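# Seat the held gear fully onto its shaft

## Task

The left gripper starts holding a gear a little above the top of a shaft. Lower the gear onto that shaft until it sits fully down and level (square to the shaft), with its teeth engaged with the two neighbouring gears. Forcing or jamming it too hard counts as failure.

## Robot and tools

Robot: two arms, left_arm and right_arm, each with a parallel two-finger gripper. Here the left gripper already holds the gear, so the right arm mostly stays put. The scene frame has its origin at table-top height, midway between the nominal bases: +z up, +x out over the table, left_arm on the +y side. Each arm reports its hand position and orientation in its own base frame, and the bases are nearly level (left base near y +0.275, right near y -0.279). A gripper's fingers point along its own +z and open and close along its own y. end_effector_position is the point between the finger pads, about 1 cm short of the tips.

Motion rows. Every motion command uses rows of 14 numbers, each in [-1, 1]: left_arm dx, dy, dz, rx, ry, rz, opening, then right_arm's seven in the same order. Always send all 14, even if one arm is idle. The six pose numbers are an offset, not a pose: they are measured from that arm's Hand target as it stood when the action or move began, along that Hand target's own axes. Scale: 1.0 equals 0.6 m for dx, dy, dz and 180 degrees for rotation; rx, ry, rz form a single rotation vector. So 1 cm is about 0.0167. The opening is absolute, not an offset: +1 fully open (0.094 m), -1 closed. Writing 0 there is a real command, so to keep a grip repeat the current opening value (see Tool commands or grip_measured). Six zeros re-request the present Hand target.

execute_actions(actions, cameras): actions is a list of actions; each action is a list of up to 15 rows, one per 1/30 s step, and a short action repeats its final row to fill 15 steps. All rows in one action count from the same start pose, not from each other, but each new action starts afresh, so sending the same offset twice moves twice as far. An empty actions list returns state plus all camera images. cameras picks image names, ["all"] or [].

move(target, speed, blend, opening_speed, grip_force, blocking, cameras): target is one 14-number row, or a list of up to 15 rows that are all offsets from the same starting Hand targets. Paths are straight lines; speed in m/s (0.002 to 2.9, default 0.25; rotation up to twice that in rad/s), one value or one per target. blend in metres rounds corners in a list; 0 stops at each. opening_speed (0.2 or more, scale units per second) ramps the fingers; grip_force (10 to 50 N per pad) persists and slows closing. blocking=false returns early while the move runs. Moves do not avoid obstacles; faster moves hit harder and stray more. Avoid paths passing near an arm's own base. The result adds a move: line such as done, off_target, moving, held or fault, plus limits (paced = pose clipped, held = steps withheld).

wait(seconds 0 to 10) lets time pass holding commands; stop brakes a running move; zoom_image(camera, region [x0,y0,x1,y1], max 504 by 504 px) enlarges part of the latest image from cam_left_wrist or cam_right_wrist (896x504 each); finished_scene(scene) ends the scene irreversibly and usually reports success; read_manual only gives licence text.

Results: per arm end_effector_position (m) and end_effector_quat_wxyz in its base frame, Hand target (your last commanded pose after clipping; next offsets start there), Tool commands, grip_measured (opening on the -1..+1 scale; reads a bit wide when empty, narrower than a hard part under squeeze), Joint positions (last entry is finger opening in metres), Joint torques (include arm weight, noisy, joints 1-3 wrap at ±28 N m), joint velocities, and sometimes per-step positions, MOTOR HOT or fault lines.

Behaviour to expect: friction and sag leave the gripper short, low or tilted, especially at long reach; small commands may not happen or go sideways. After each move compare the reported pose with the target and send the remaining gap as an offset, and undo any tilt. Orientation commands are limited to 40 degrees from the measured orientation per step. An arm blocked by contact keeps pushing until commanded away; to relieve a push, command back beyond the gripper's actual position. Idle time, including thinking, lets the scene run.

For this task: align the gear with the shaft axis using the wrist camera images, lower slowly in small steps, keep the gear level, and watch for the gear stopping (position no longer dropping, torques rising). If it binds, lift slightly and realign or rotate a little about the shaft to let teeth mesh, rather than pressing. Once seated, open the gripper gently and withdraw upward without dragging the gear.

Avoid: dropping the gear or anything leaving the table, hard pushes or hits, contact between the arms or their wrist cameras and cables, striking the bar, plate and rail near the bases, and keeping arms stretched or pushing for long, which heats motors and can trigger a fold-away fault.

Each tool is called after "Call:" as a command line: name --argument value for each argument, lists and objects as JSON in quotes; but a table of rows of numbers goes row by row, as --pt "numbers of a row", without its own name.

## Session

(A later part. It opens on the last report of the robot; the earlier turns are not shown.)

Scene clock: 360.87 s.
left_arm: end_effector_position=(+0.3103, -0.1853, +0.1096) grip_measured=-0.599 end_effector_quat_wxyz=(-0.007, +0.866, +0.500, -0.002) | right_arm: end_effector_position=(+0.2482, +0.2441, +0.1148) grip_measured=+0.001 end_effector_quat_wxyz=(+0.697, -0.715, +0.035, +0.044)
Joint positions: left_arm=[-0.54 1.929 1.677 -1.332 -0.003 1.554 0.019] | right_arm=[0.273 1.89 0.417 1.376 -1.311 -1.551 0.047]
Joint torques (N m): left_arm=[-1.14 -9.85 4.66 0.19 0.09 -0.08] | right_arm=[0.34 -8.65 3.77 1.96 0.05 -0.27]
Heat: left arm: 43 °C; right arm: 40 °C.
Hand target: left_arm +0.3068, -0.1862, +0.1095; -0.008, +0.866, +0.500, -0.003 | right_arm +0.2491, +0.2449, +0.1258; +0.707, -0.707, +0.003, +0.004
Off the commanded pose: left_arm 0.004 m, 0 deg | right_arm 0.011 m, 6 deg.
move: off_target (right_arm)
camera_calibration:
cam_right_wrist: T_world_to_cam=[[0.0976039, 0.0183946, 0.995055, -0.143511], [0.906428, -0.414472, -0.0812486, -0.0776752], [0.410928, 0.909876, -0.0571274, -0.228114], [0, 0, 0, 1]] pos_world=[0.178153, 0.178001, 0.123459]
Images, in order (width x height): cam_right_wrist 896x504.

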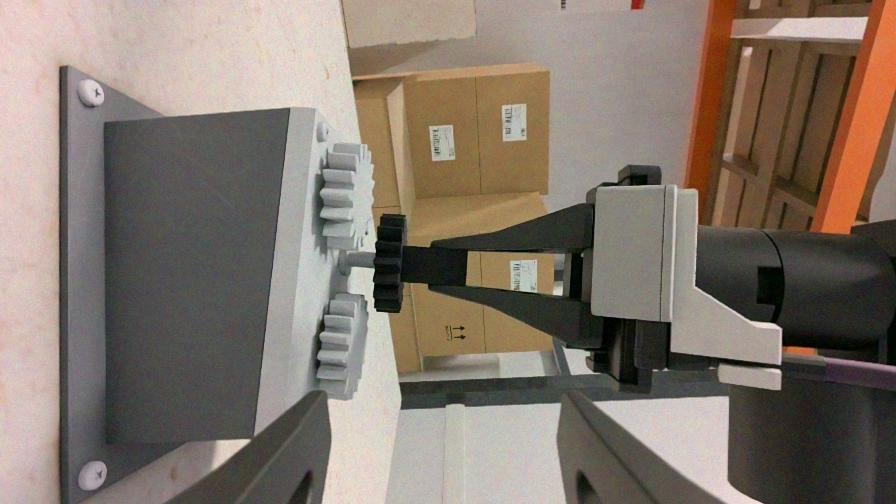

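Call:
wait --seconds 0.1 --cameras '["all"]'

Call:
zoom_image --camera "cam_left_wrist" --region '[330, 170, 580, 400]'

Scene clock: 363.43 s.
left_arm: end_effector_position=(+0.3103, -0.1853, +0.1096) grip_measured=-0.599 end_effector_quat_wxyz=(-0.007, +0.866, +0.500, -0.002) | right_arm: end_effector_position=(+0.2482, +0.2441, +0.1148) grip_measured=+0.001 end_effector_quat_wxyz=(+0.697, -0.715, +0.035, +0.044)
Joint positions: left_arm=[-0.54 1.929 1.677 -1.332 -0.003 1.554 0.019] | right_arm=[0.273 1.89 0.417 1.376 -1.311 -1.551 0.047]
Joint torques (N m): left_arm=[-1.13 -9.89 4.66 0.22 0.11 -0.07] | right_arm=[0.34 -8.65 3.78 1.96 0.05 -0.27]
Heat: left arm: 43 °C; right arm: 40 °C.
Hand target: left_arm +0.3068, -0.1862, +0.1095; -0.008, +0.866, +0.500, -0.003 | right_arm +0.2491, +0.2449, +0.1258; +0.707, -0.707, +0.003, +0.004
Tool commands: left_gripper/opening=-1.0 right_gripper/opening=+0.0
Off the commanded pose: left_arm 0.004 m, 0 deg | right_arm 0.011 m, 6 deg.
wait: 0.10 s; at rest from the start
camera_calibration:
cam_left_wrist: T_world_to_cam=[[-0.876241, 0.481868, 0.00221157, 0.361712], [0.43729, 0.793235, 0.42374, 0.00324874], [0.202432, 0.372266, -0.905781, 0.200484], [0, 0, 0, 1]] pos_world=[0.274942, -0.251508, 0.179418]
cam_right_wrist: T_world_to_cam=[[0.0976039, 0.0183946, 0.995055, -0.143511], [0.906428, -0.414472, -0.0812486, -0.0776752], [0.410928, 0.909876, -0.0571274, -0.228114], [0, 0, 0, 1]] pos_world=[0.178153, 0.178001, 0.123459]

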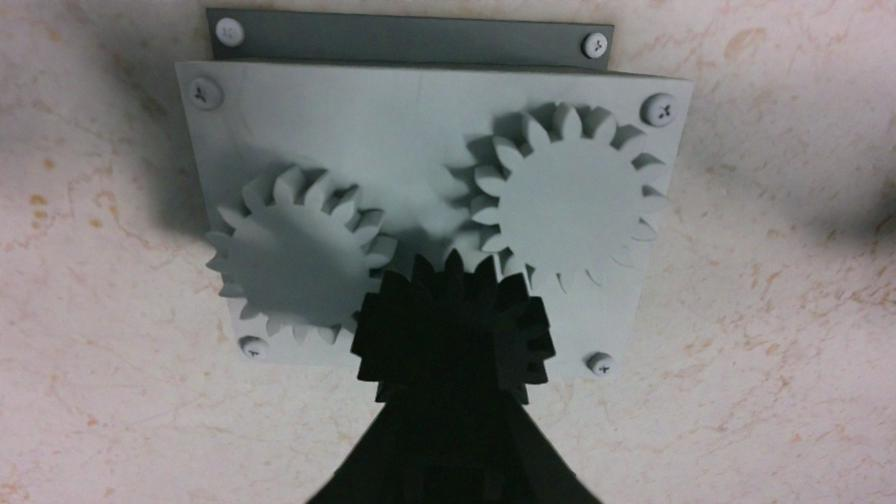

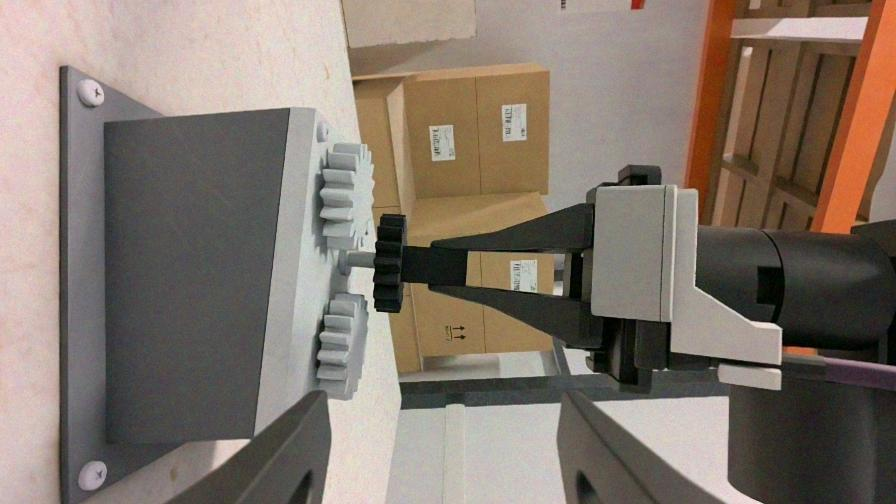

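Scaled by 2.016 from the camera's 896x504 image, which has a finer 1280x720 frame.

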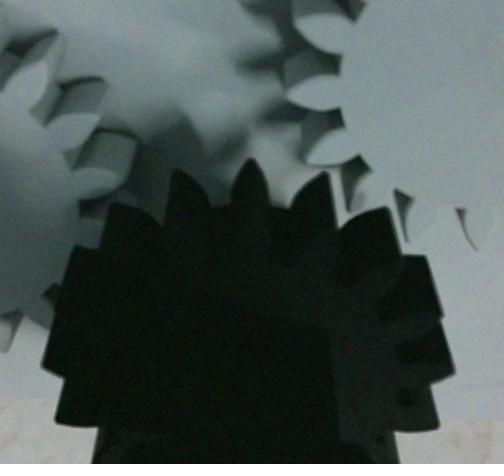

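Call:
move --target '[0,0,0.006,0,0,0,-1,0,0,0,0,0,0,0]' --speed 0.03 --cameras '["all"]'

Call:
zoom_image --camera "cam_right_wrist" --region '[310, 190, 490, 330]'

Call:
zoom_image --camera "cam_left_wrist" --region '[330, 170, 580, 400]'

Scene clock: 418.40 s.
left_arm: end_effector_position=(+0.3100, -0.1851, +0.1060) grip_measured=-0.599 end_effector_quat_wxyz=(-0.007, +0.866, +0.500, -0.002) | right_arm: end_effector_position=(+0.2482, +0.2441, +0.1148) grip_measured=+0.001 end_effector_quat_wxyz=(+0.697, -0.715, +0.035, +0.044)
Joint positions: left_arm=[-0.54 1.929 1.662 -1.319 -0.003 1.554 0.019] | right_arm=[0.273 1.89 0.417 1.376 -1.311 -1.551 0.047]
Joint torques (N m): left_arm=[-1.07 -9.95 4.64 0.25 0.09 -0.05] | right_arm=[0.32 -8.65 3.78 1.96 0.05 -0.27]
Heat: left arm: 45 °C; right arm: 41 °C.
Hand target: left_arm +0.3067, -0.1861, +0.1060; -0.008, +0.866, +0.500, -0.003 | right_arm +0.2491, +0.2449, +0.1258; +0.707, -0.707, +0.003, +0.004
Off the commanded pose: left_arm 0.003 m, 0 deg | right_arm 0.011 m, 6 deg.
move: off_target (right_arm)
camera_calibration:
cam_left_wrist: T_world_to_cam=[[-0.876271, 0.481805, 0.00371593, 0.361098], [0.437787, 0.792946, 0.423767, 0.00449082], [0.201226, 0.372961, -0.905764, 0.197802], [0, 0, 0, 1]] pos_world=[0.27465, -0.251312, 0.175917]
cam_right_wrist: T_world_to_cam=[[0.0976039, 0.0183946, 0.995055, -0.143511], [0.906428, -0.414472, -0.0812486, -0.0776752], [0.410928, 0.909876, -0.0571274, -0.228114], [0, 0, 0, 1]] pos_world=[0.178153, 0.178001, 0.123459]

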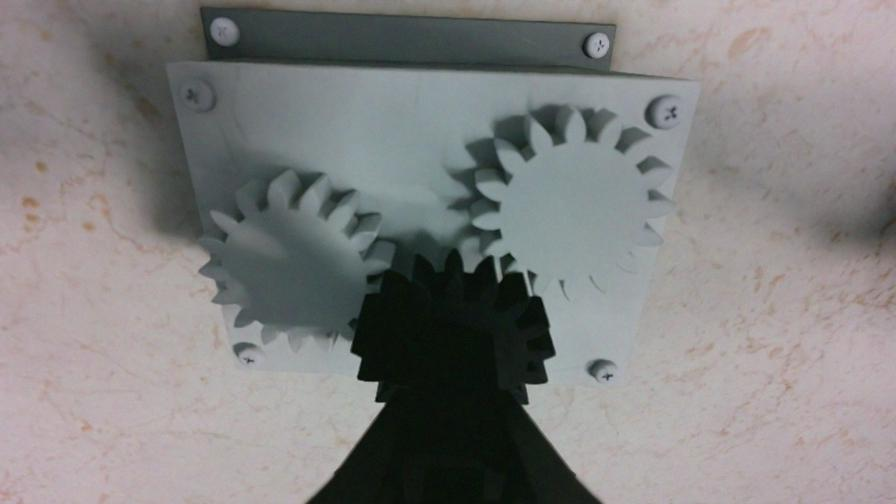

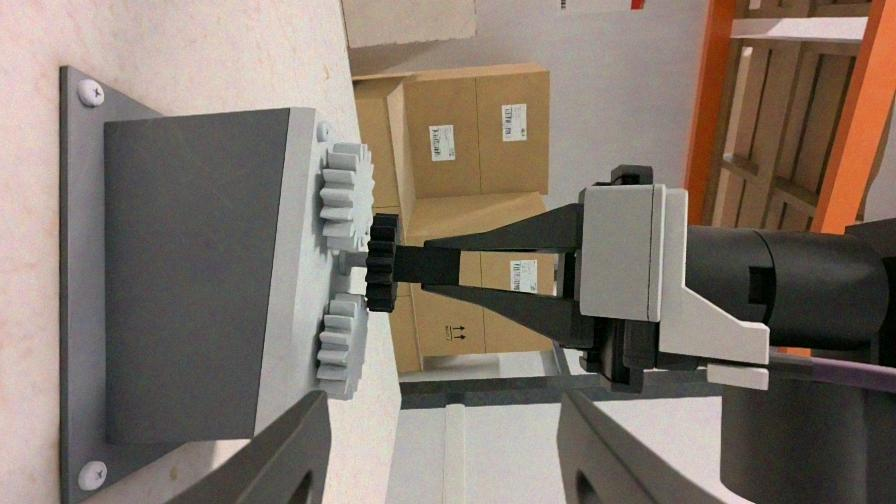

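Scaled by 2.800 from the camera's 896x504 image, which has a finer 1280x720 frame.

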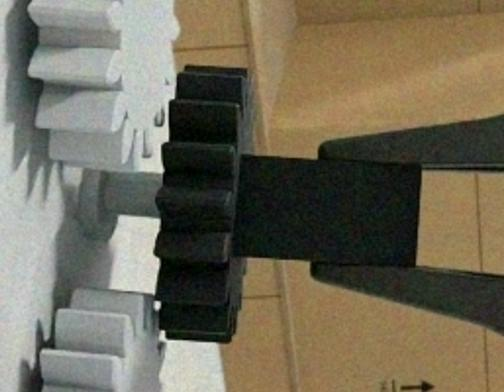

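Scaled by 2.016 from the camera's 896x504 image, which has a finer 1280x720 frame.

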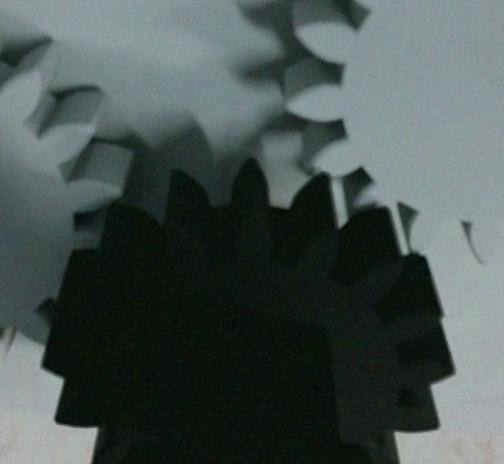

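Call:
move --target '[0,0,0.005,0,0,0,-1,0,0,0,0,0,0,0]' --speed 0.03 --cameras '["all"]'

Call:
zoom_image --camera "cam_right_wrist" --region '[310, 190, 490, 330]'

Call:
zoom_image --camera "cam_left_wrist" --region '[330, 170, 580, 400]'

Scene clock: 422.70 s.
left_arm: end_effector_position=(+0.3099, -0.1851, +0.1053) grip_measured=-0.599 end_effector_quat_wxyz=(-0.007, +0.866, +0.500, -0.002) | right_arm: end_effector_position=(+0.2482, +0.2441, +0.1148) grip_measured=+0.001 end_effector_quat_wxyz=(+0.697, -0.715, +0.035, +0.044)
Joint positions: left_arm=[-0.54 1.929 1.66 -1.316 -0.003 1.554 0.019] | right_arm=[0.273 1.89 0.417 1.376 -1.311 -1.551 0.047]
Joint torques (N m): left_arm=[-1.09 -9.88 3.92 0.32 0.08 -0.03] | right_arm=[0.32 -8.65 3.77 1.96 0.05 -0.27]
Heat: left arm: 45 °C; right arm: 41 °C.
Hand target: left_arm +0.3067, -0.1861, +0.1029; -0.008, +0.866, +0.500, -0.003 | right_arm +0.2491, +0.2449, +0.1258; +0.707, -0.707, +0.003, +0.004
Off the commanded pose: left_arm 0.004 m, 0 deg | right_arm 0.011 m, 6 deg.
move: off_target (right_arm)
camera_calibration:
cam_left_wrist: T_world_to_cam=[[-0.876271, 0.481805, 0.00371593, 0.3611], [0.437787, 0.792946, 0.423767, 0.00478745], [0.201226, 0.372961, -0.905764, 0.197168], [0, 0, 0, 1]] pos_world=[0.27465, -0.251312, 0.175217]
cam_right_wrist: T_world_to_cam=[[0.0976039, 0.0183946, 0.995055, -0.143511], [0.906428, -0.414472, -0.0812486, -0.0776752], [0.410928, 0.909876, -0.0571274, -0.228114], [0, 0, 0, 1]] pos_world=[0.178153, 0.178001, 0.123459]

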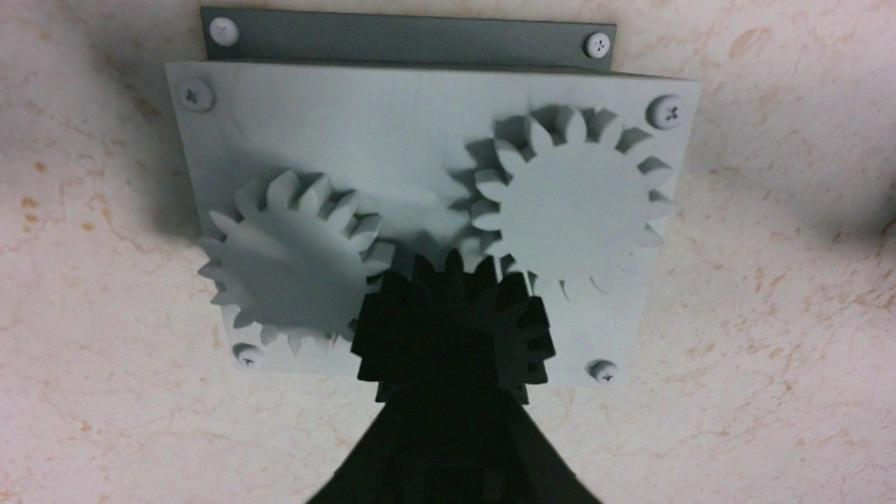

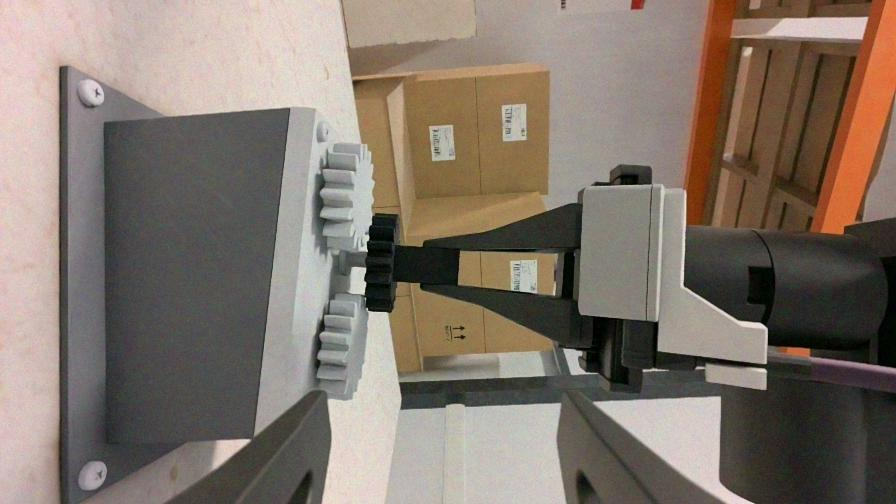

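Scaled by 2.800 from the camera's 896x504 image, which has a finer 1280x720 frame.

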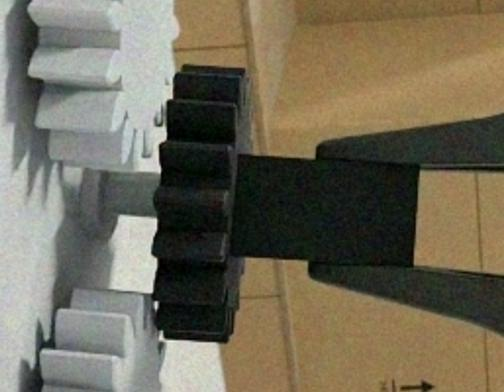

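Scaled by 2.016 from the camera's 896x504 image, which has a finer 1280x720 frame.

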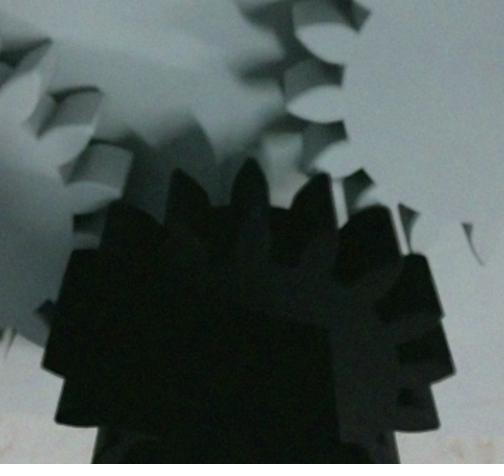

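Call:
zoom_image --camera "cam_left_wrist" --region '[450, 210, 570, 310]'

Call:
zoom_image --camera "cam_left_wrist" --region '[330, 220, 450, 350]'

Scaled by 4.200 from the camera's 896x504 image, which has a finer 1280x720 frame.

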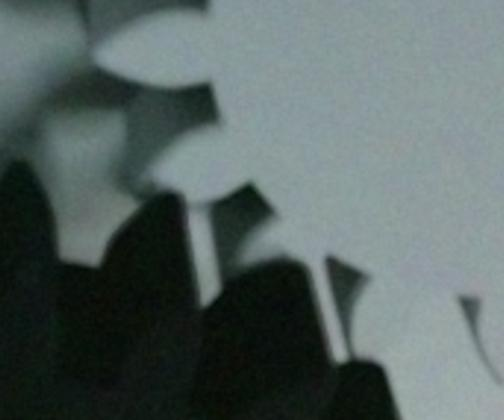

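Scaled by 3.877 from the camera's 896x504 image, which has a finer 1280x720 frame.

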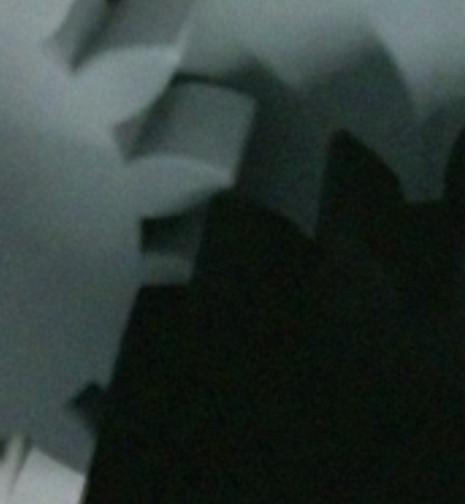

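Call:
move --target '[0,0,0,0,0,0.0333,-1,0,0,0,0,0,0,0]' --speed 0.1 --cameras '["all"]'

Call:
zoom_image --camera "cam_left_wrist" --region '[450, 210, 570, 310]'

Call:
zoom_image --camera "cam_left_wrist" --region '[330, 220, 450, 350]'

Scene clock: 496.77 s.
left_arm: end_effector_position=(+0.3101, -0.1850, +0.1050) grip_measured=-0.599 end_effector_quat_wxyz=(-0.007, +0.885, +0.465, -0.002) | right_arm: end_effector_position=(+0.2482, +0.2441, +0.1148) grip_measured=+0.001 end_effector_quat_wxyz=(+0.697, -0.715, +0.035, +0.044)
Joint positions: left_arm=[-0.54 1.929 1.658 -1.315 -0.004 1.635 0.019] | right_arm=[0.273 1.89 0.417 1.376 -1.311 -1.551 0.047]
Joint torques (N m): left_arm=[-1.06 -9.81 4.14 0.29 0.09 0.14] | right_arm=[0.34 -8.64 3.78 1.96 0.05 -0.27]
Heat: left arm: 46 °C; right arm: 43 °C.
Hand target: left_arm +0.3067, -0.1861, +0.1030; -0.008, +0.891, +0.454, -0.003 | right_arm +0.2491, +0.2449, +0.1258; +0.707, -0.707, +0.003, +0.004
Off the commanded pose: left_arm 0.004 m, 1 deg | right_arm 0.011 m, 6 deg.
move: off_target (right_arm)
camera_calibration:
cam_left_wrist: T_world_to_cam=[[-0.834266, 0.551351, 0.00361039, 0.360991], [0.500781, 0.754976, 0.423355, -0.0216235], [0.230692, 0.354999, -0.905957, 0.184299], [0, 0, 0, 1]] pos_world=[0.269475, -0.248133, 0.174818]
cam_right_wrist: T_world_to_cam=[[0.0976039, 0.0183946, 0.995055, -0.143511], [0.906428, -0.414472, -0.0812486, -0.0776752], [0.410928, 0.909876, -0.0571274, -0.228114], [0, 0, 0, 1]] pos_world=[0.178153, 0.178001, 0.123459]

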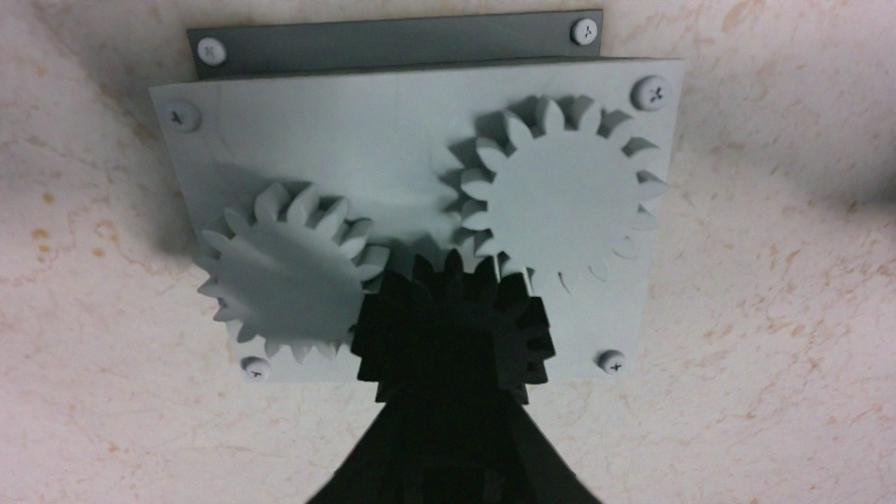

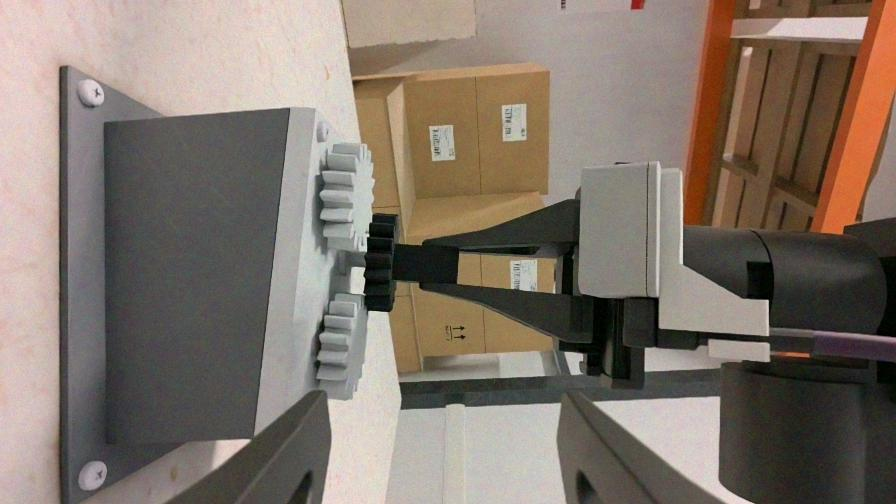

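Scaled by 4.200 from the camera's 896x504 image, which has a finer 1280x720 frame.

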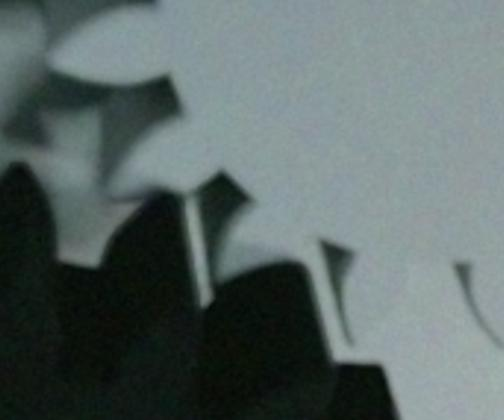

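Scaled by 3.877 from the camera's 896x504 image, which has a finer 1280x720 frame.

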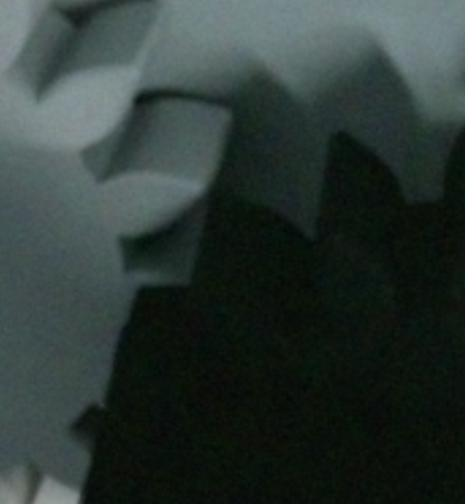

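Call:
zoom_image --camera "cam_left_wrist" --region '[450, 80, 690, 310]'

Call:
zoom_image --camera "cam_left_wrist" --region '[180, 165, 410, 385]'

Scaled by 2.100 from the camera's 896x504 image, which has a finer 1280x720 frame.

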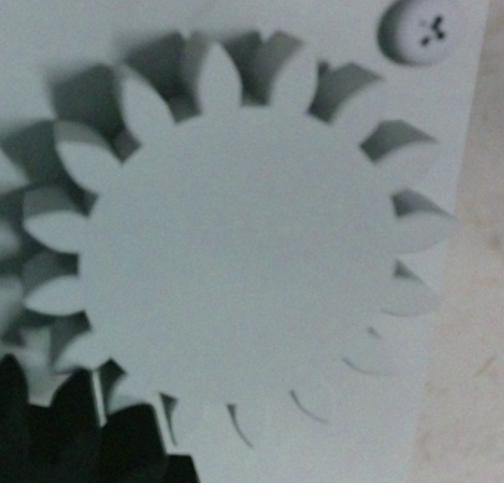

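Scaled by 2.191 from the camera's 896x504 image, which has a finer 1280x720 frame.

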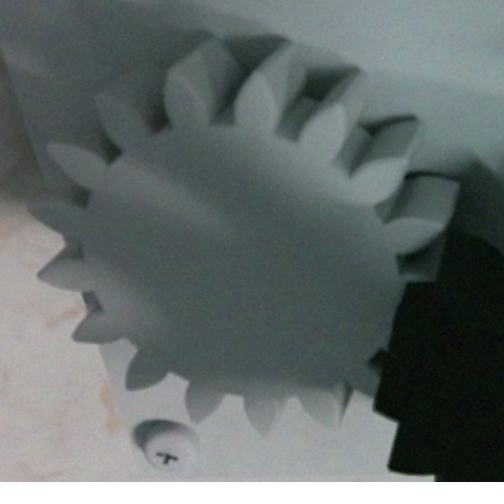

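Call:
move --target '[0,0,0.0035,0,0,-0.003,-1,0,0,0,0,0,0,0]' --speed 0.03

Scene clock: 550.30 s.
left_arm: end_effector_position=(+0.3101, -0.1849, +0.1046) grip_measured=-0.599 end_effector_quat_wxyz=(-0.008, +0.885, +0.465, -0.002) | right_arm: end_effector_position=(+0.2482, +0.2441, +0.1148) grip_measured=+0.001 end_effector_quat_wxyz=(+0.697, -0.715, +0.035, +0.044)
Joint positions: left_arm=[-0.54 1.929 1.657 -1.313 -0.004 1.635 0.019] | right_arm=[0.273 1.89 0.417 1.376 -1.311 -1.551 0.047]
Joint torques (N m): left_arm=[-1.07 -9.8 3.52 0.35 0.09 0.08] | right_arm=[0.32 -8.65 3.78 1.96 0.05 -0.27]
Heat: left arm: 47 °C; right arm: 43 °C.
Hand target: left_arm +0.3066, -0.1861, +0.1008; -0.008, +0.889, +0.458, -0.003 | right_arm +0.2491, +0.2449, +0.1258; +0.707, -0.707, +0.003, +0.004
Off the commanded pose: left_arm 0.005 m, 1 deg | right_arm 0.011 m, 6 deg.
move: off_target (right_arm)

Call:
move --target '[0,0,0,0,0,0.0167,-1,0,0,0,0,0,0,0]' --speed 0.1

Call:
move --target '[0,0,0,0,0,0.0167,-1,0,0,0,0,0,0,0]' --speed 0.1 --cameras '["cam_left_wrist"]'

Call:
zoom_image --camera "cam_left_wrist" --region '[450, 210, 570, 310]'

Call:
zoom_image --camera "cam_left_wrist" --region '[330, 220, 450, 350]'

Scene clock: 555.67 s.
left_arm: end_effector_position=(+0.3101, -0.1847, +0.1046) grip_measured=-0.599 end_effector_quat_wxyz=(-0.008, +0.895, +0.446, -0.002) | right_arm: end_effector_position=(+0.2482, +0.2441, +0.1148) grip_measured=+0.001 end_effector_quat_wxyz=(+0.697, -0.715, +0.035, +0.044)
Joint positions: left_arm=[-0.54 1.929 1.657 -1.313 -0.005 1.677 0.019] | right_arm=[0.273 1.89 0.417 1.376 -1.311 -1.551 0.047]
Joint torques (N m): left_arm=[-1.06 -9.8 3.55 0.34 0.1 0.21] | right_arm=[0.34 -8.65 3.77 1.96 0.05 -0.27]
Heat: left arm: 47 °C; right arm: 43 °C.
Hand target: left_arm +0.3066, -0.1861, +0.1008; -0.008, +0.901, +0.434, -0.003 | right_arm +0.2491, +0.2449, +0.1258; +0.707, -0.707, +0.003, +0.004
Off the commanded pose: left_arm 0.005 m, 1 deg | right_arm 0.011 m, 6 deg.
move: off_target (right_arm)

Scene clock: 556.63 s.
left_arm: end_effector_position=(+0.3102, -0.1847, +0.1046) grip_measured=-0.599 end_effector_quat_wxyz=(-0.008, +0.906, +0.422, -0.002) | right_arm: end_effector_position=(+0.2482, +0.2441, +0.1148) grip_measured=+0.001 end_effector_quat_wxyz=(+0.697, -0.715, +0.035, +0.044)
Joint positions: left_arm=[-0.54 1.929 1.657 -1.313 -0.006 1.729 0.019] | right_arm=[0.273 1.89 0.417 1.376 -1.311 -1.551 0.047]
Joint torques (N m): left_arm=[-1.06 -9.77 3.56 0.34 0.11 0.13] | right_arm=[0.32 -8.65 3.77 1.96 0.05 -0.27]
Heat: left arm: 47 °C; right arm: 43 °C.
Hand target: left_arm +0.3066, -0.1861, +0.1008; -0.008, +0.912, +0.411, -0.004 | right_arm +0.2491, +0.2449, +0.1258; +0.707, -0.707, +0.003, +0.004
Off the commanded pose: left_arm 0.005 m, 2 deg | right_arm 0.011 m, 6 deg.
move: off_target (right_arm)
camera_calibration:
cam_left_wrist: T_world_to_cam=[[-0.778454, 0.627686, 0.00445468, 0.357551], [0.570014, 0.703922, 0.423766, -0.0527016], [0.262856, 0.332421, -0.905761, 0.169666], [0, 0, 0, 1]] pos_world=[0.26378, -0.243732, 0.174417]
Images, in order (width x height): cam_left_wrist 896x504.

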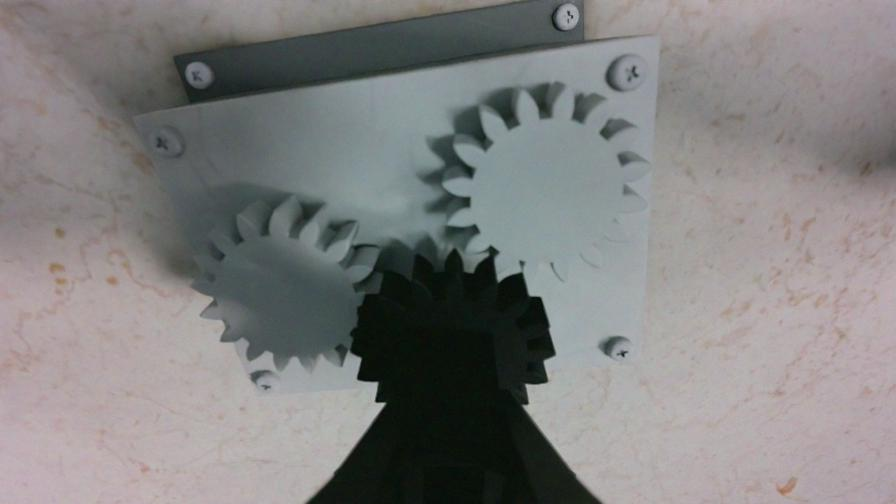

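Scaled by 4.200 from the camera's 896x504 image, which has a finer 1280x720 frame.

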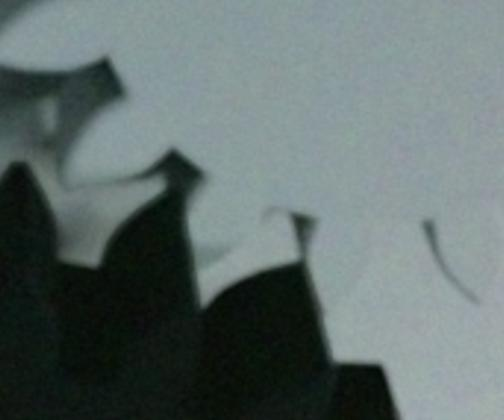

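Scaled by 3.877 from the camera's 896x504 image, which has a finer 1280x720 frame.

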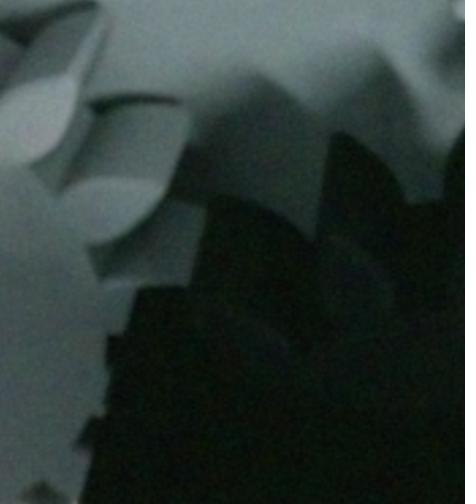

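Call:
move --pt "0 0 0.003 0 0 0 -1 0 0 0 0 0 0 0" --pt "0 0 0.003 0 0 -0.06 -1 0 0 0 0 0 0 0" --speed 0.05 --cameras '["cam_left_wrist"]'

Call:
zoom_image --camera "cam_left_wrist" --region '[450, 210, 570, 310]'

Call:
zoom_image --camera "cam_left_wrist" --region '[330, 220, 450, 350]'

Scene clock: 584.40 s.
left_arm: end_effector_position=(+0.3101, -0.1847, +0.1043) grip_measured=-0.599 end_effector_quat_wxyz=(-0.008, +0.870, +0.493, -0.001) | right_arm: end_effector_position=(+0.2482, +0.2441, +0.1148) grip_measured=+0.001 end_effector_quat_wxyz=(+0.697, -0.715, +0.035, +0.044)
Joint positions: left_arm=[-0.54 1.929 1.656 -1.312 -0.006 1.572 0.019] | right_arm=[0.273 1.89 0.417 1.376 -1.311 -1.551 0.047]
Joint torques (N m): left_arm=[-1.07 -9.8 3.11 0.39 0.1 -0.13] | right_arm=[0.34 -8.65 3.77 1.96 0.05 -0.27]
Heat: left arm: 47 °C; right arm: 44 °C.
Hand target: left_arm +0.3066, -0.1860, +0.0990; -0.008, +0.869, +0.495, -0.003 | right_arm +0.2491, +0.2449, +0.1258; +0.707, -0.707, +0.003, +0.004
Off the commanded pose: left_arm 0.007 m, 0 deg | right_arm 0.011 m, 6 deg.
move: off_target (right_arm)
camera_calibration:
cam_left_wrist: T_world_to_cam=[[-0.867276, 0.497814, 0.0037961, 0.361199], [0.451801, 0.783866, 0.425945, -0.00140076], [0.209066, 0.371127, -0.904741, 0.193189], [0, 0, 0, 1]] pos_world=[0.273503, -0.25041, 0.174012]
Images, in order (width x height): cam_left_wrist 896x504.

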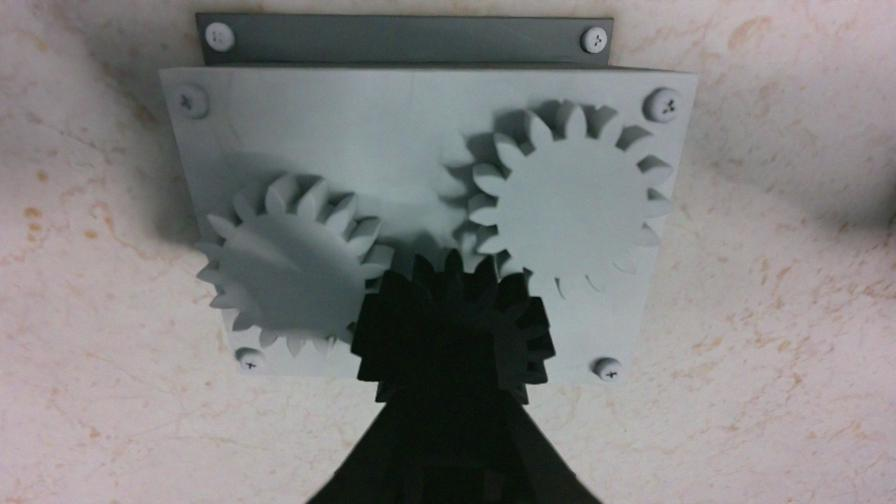

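Scaled by 4.200 from the camera's 896x504 image, which has a finer 1280x720 frame.

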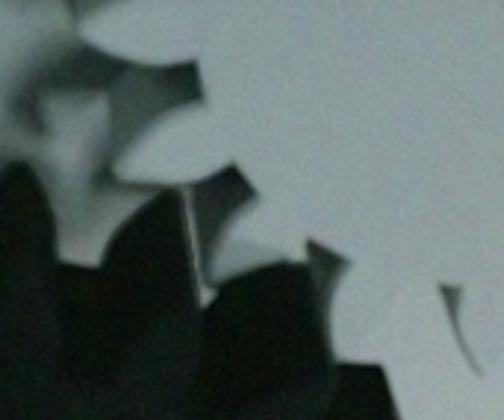

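Scaled by 3.877 from the camera's 896x504 image, which has a finer 1280x720 frame.

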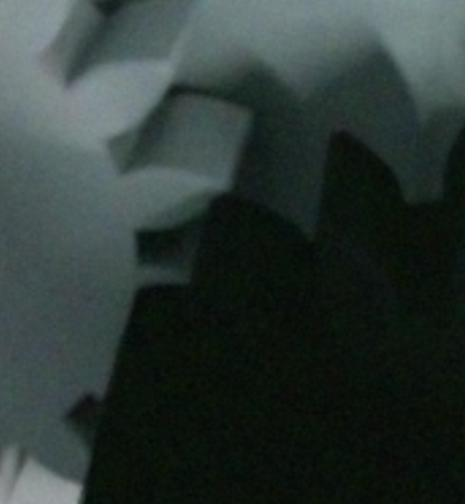

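Call:
move --target '[0,0,0.0015,0,0,-0.036,-1,0,0,0,0,0,0,0]' --speed 0.05 --cameras '["cam_left_wrist"]'

Call:
zoom_image --camera "cam_left_wrist" --region '[450, 210, 570, 310]'

Call:
zoom_image --camera "cam_left_wrist" --region '[330, 220, 450, 350]'

Scene clock: 592.70 s.
left_arm: end_effector_position=(+0.3098, -0.1845, +0.1043) grip_measured=-0.599 end_effector_quat_wxyz=(-0.008, +0.847, +0.532, -0.001) | right_arm: end_effector_position=(+0.2482, +0.2441, +0.1148) grip_measured=+0.001 end_effector_quat_wxyz=(+0.697, -0.715, +0.035, +0.044)
Joint positions: left_arm=[-0.54 1.928 1.654 -1.312 -0.006 1.479 0.019] | right_arm=[0.273 1.89 0.417 1.376 -1.311 -1.551 0.047]
Joint torques (N m): left_arm=[-1.03 -9.54 3.08 0.43 0.12 -0.34] | right_arm=[0.34 -8.64 3.78 1.96 0.04 -0.27]
Heat: left arm: 47 °C; right arm: 44 °C.
Hand target: left_arm +0.3066, -0.1860, +0.0982; -0.008, +0.840, +0.543, -0.002 | right_arm +0.2491, +0.2449, +0.1258; +0.707, -0.707, +0.003, +0.004
Off the commanded pose: left_arm 0.007 m, 1 deg | right_arm 0.011 m, 6 deg.
move: off_target (right_arm)
camera_calibration:
cam_left_wrist: T_world_to_cam=[[-0.909657, 0.415345, 0.00351419, 0.358797], [0.376891, 0.821825, 0.427266, 0.0286319], [0.174575, 0.38999, -0.904119, 0.207276], [0, 0, 0, 1]] pos_world=[0.279406, -0.253391, 0.173908]
Images, in order (width x height): cam_left_wrist 896x504.

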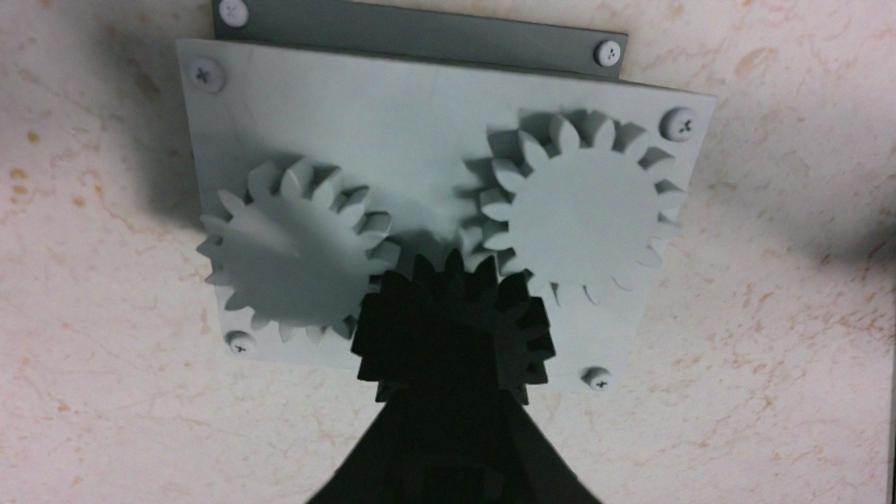

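Scaled by 4.200 from the camera's 896x504 image, which has a finer 1280x720 frame.

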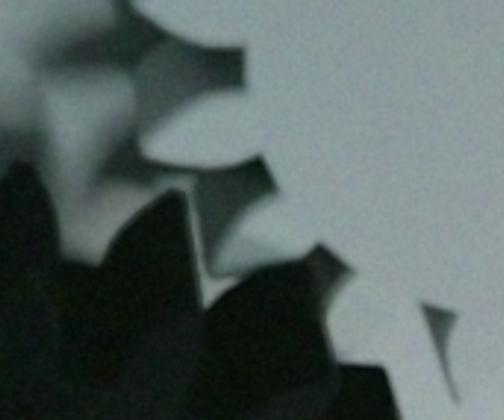

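Scaled by 3.877 from the camera's 896x504 image, which has a finer 1280x720 frame.

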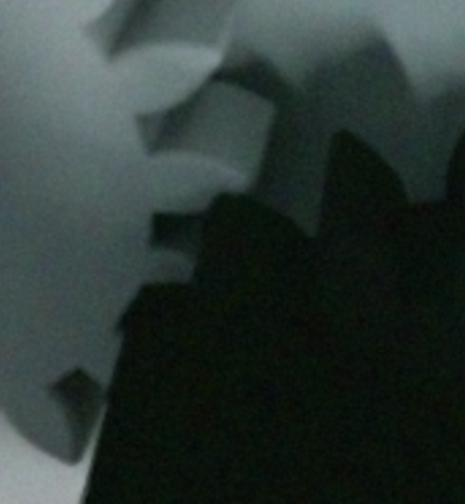

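Call:
move --target '[0,0,0,0,0,-0.033,-1,0,0,0,0,0,0,0]' --speed 0.05 --cameras '["cam_left_wrist"]'

Call:
zoom_image --camera "cam_left_wrist" --region '[450, 210, 570, 310]'

Call:
zoom_image --camera "cam_left_wrist" --region '[330, 220, 450, 350]'

Scene clock: 601.03 s.
left_arm: end_effector_position=(+0.3097, -0.1844, +0.1041) grip_measured=-0.599 end_effector_quat_wxyz=(-0.009, +0.813, +0.583, -0.001) | right_arm: end_effector_position=(+0.2482, +0.2441, +0.1148) grip_measured=+0.001 end_effector_quat_wxyz=(+0.697, -0.715, +0.035, +0.044)
Joint positions: left_arm=[-0.54 1.928 1.653 -1.312 -0.006 1.357 0.019] | right_arm=[0.273 1.89 0.417 1.376 -1.311 -1.551 0.047]
Joint torques (N m): left_arm=[-1.03 -9.7 3 0.44 0.11 -0.17] | right_arm=[0.32 -8.65 3.78 1.97 0.05 -0.27]
Heat: left arm: 47 °C; right arm: 44 °C.
Hand target: left_arm +0.3065, -0.1860, +0.0982; -0.008, +0.811, +0.586, -0.002 | right_arm +0.2491, +0.2449, +0.1258; +0.707, -0.707, +0.003, +0.004
Off the commanded pose: left_arm 0.007 m, 0 deg | right_arm 0.011 m, 6 deg.
move: off_target (right_arm)
camera_calibration:
cam_left_wrist: T_world_to_cam=[[-0.953314, 0.301964, 0.00328885, 0.351252], [0.274116, 0.860722, 0.428973, 0.0675199], [0.126704, 0.409847, -0.903311, 0.225419], [0, 0, 0, 1]] pos_world=[0.287784, -0.256569, 0.173504]
Images, in order (width x height): cam_left_wrist 896x504.

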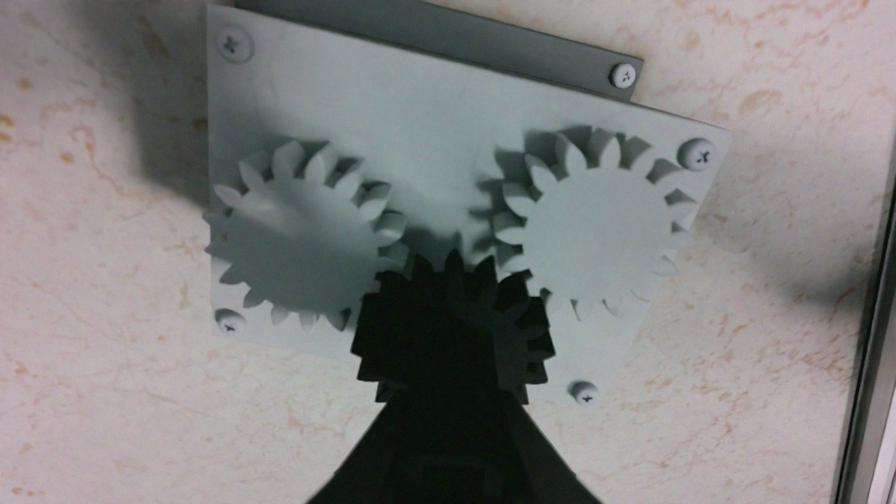

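Scaled by 4.200 from the camera's 896x504 image, which has a finer 1280x720 frame.

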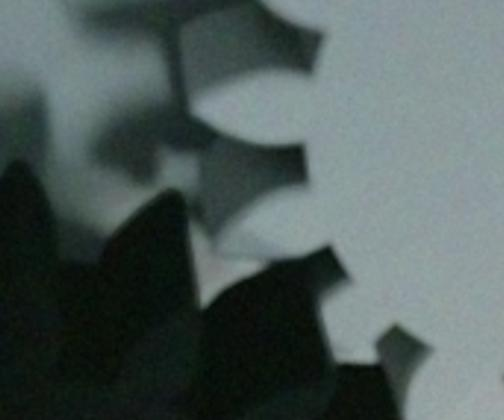

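Scaled by 3.877 from the camera's 896x504 image, which has a finer 1280x720 frame.

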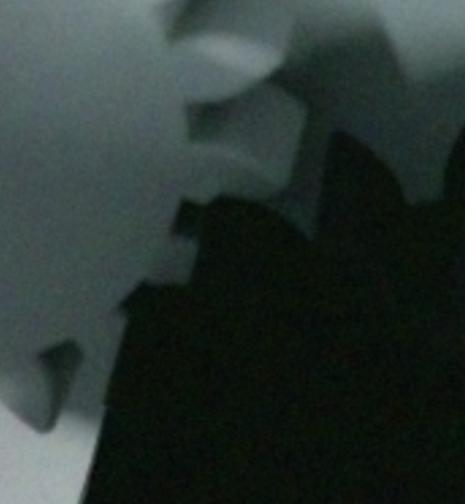

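Call:
move --pt "0 0 0.004 0 0 0 -1 0 0 0 0 0 0 0" --pt "0 0 0.004 0 0 -0.02 -1 0 0 0 0 0 0 0" --speed 0.04 --cameras '["all"]'

Call:
zoom_image --camera "cam_right_wrist" --region '[310, 190, 490, 330]'

Call:
zoom_image --camera "cam_left_wrist" --region '[330, 200, 570, 350]'

Scene clock: 612.40 s.
left_arm: end_effector_position=(+0.3092, -0.1841, +0.1038) grip_measured=-0.599 end_effector_quat_wxyz=(-0.007, +0.793, +0.610, +0.000) | right_arm: end_effector_position=(+0.2482, +0.2441, +0.1148) grip_measured=+0.001 end_effector_quat_wxyz=(+0.697, -0.715, +0.035, +0.044)
Joint positions: left_arm=[-0.54 1.923 1.645 -1.306 -0.006 1.29 0.019] | right_arm=[0.273 1.89 0.417 1.376 -1.311 -1.551 0.047]
Joint torques (N m): left_arm=[-1.05 -9.03 2.97 0.48 0.11 -0.11] | right_arm=[0.34 -8.65 3.77 1.96 0.05 -0.27]
Heat: left arm: 48 °C; right arm: 44 °C.
Hand target: left_arm +0.3066, -0.1861, +0.0959; -0.008, +0.792, +0.611, -0.002 | right_arm +0.2491, +0.2449, +0.1258; +0.707, -0.707, +0.003, +0.004
Off the commanded pose: left_arm 0.009 m, 0 deg | right_arm 0.011 m, 6 deg.
move: off_target (right_arm)
camera_calibration:
cam_left_wrist: T_world_to_cam=[[-0.971432, 0.237317, -0.000662405, 0.344825], [0.214102, 0.877599, 0.42893, 0.089263], [0.102374, 0.416534, -0.903338, 0.233871], [0, 0, 0, 1]] pos_world=[0.29192, -0.257585, 0.173205]
cam_right_wrist: T_world_to_cam=[[0.0976039, 0.0183946, 0.995055, -0.143511], [0.906428, -0.414472, -0.0812486, -0.0776752], [0.410928, 0.909876, -0.0571274, -0.228114], [0, 0, 0, 1]] pos_world=[0.178153, 0.178001, 0.123459]

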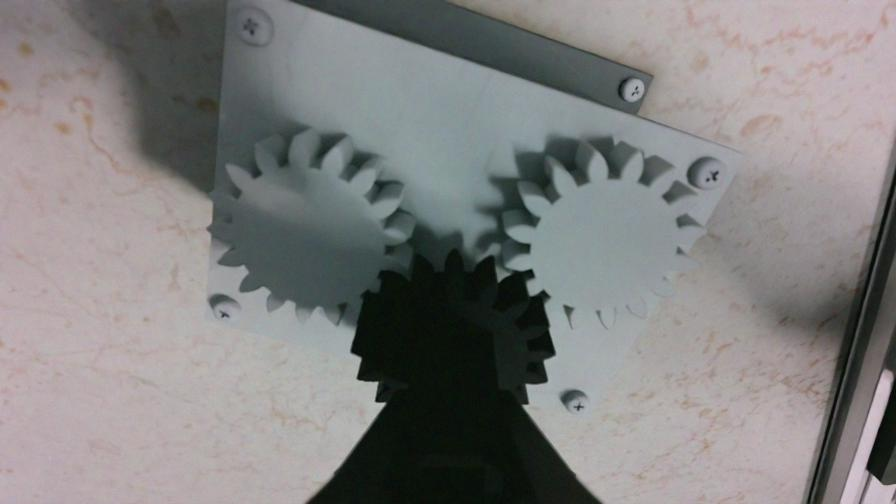

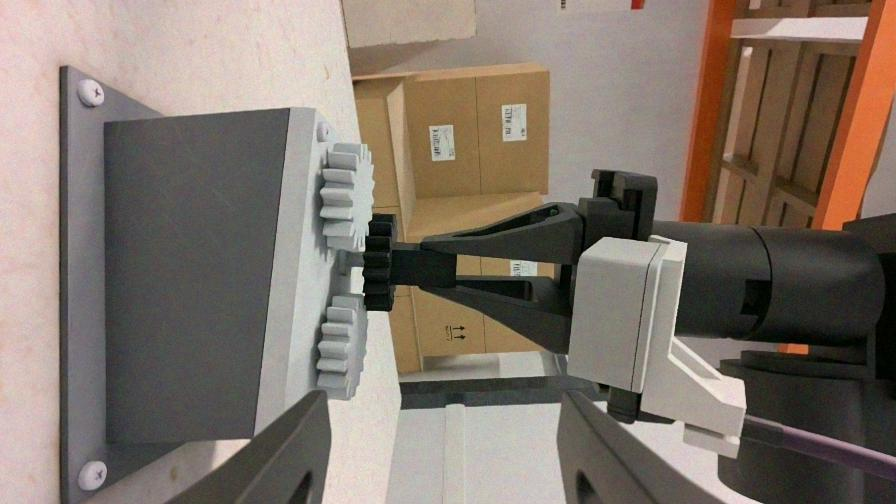

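Scaled by 2.800 from the camera's 896x504 image, which has a finer 1280x720 frame.

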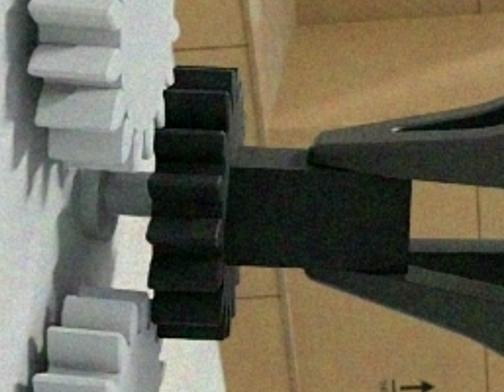

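Scaled by 2.100 from the camera's 896x504 image, which has a finer 1280x720 frame.

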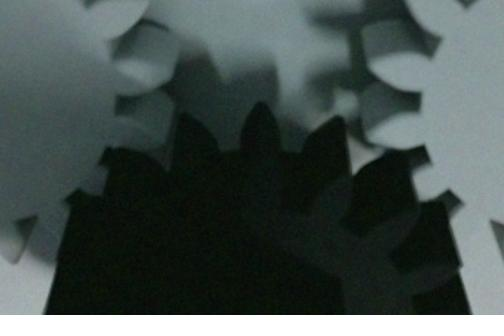

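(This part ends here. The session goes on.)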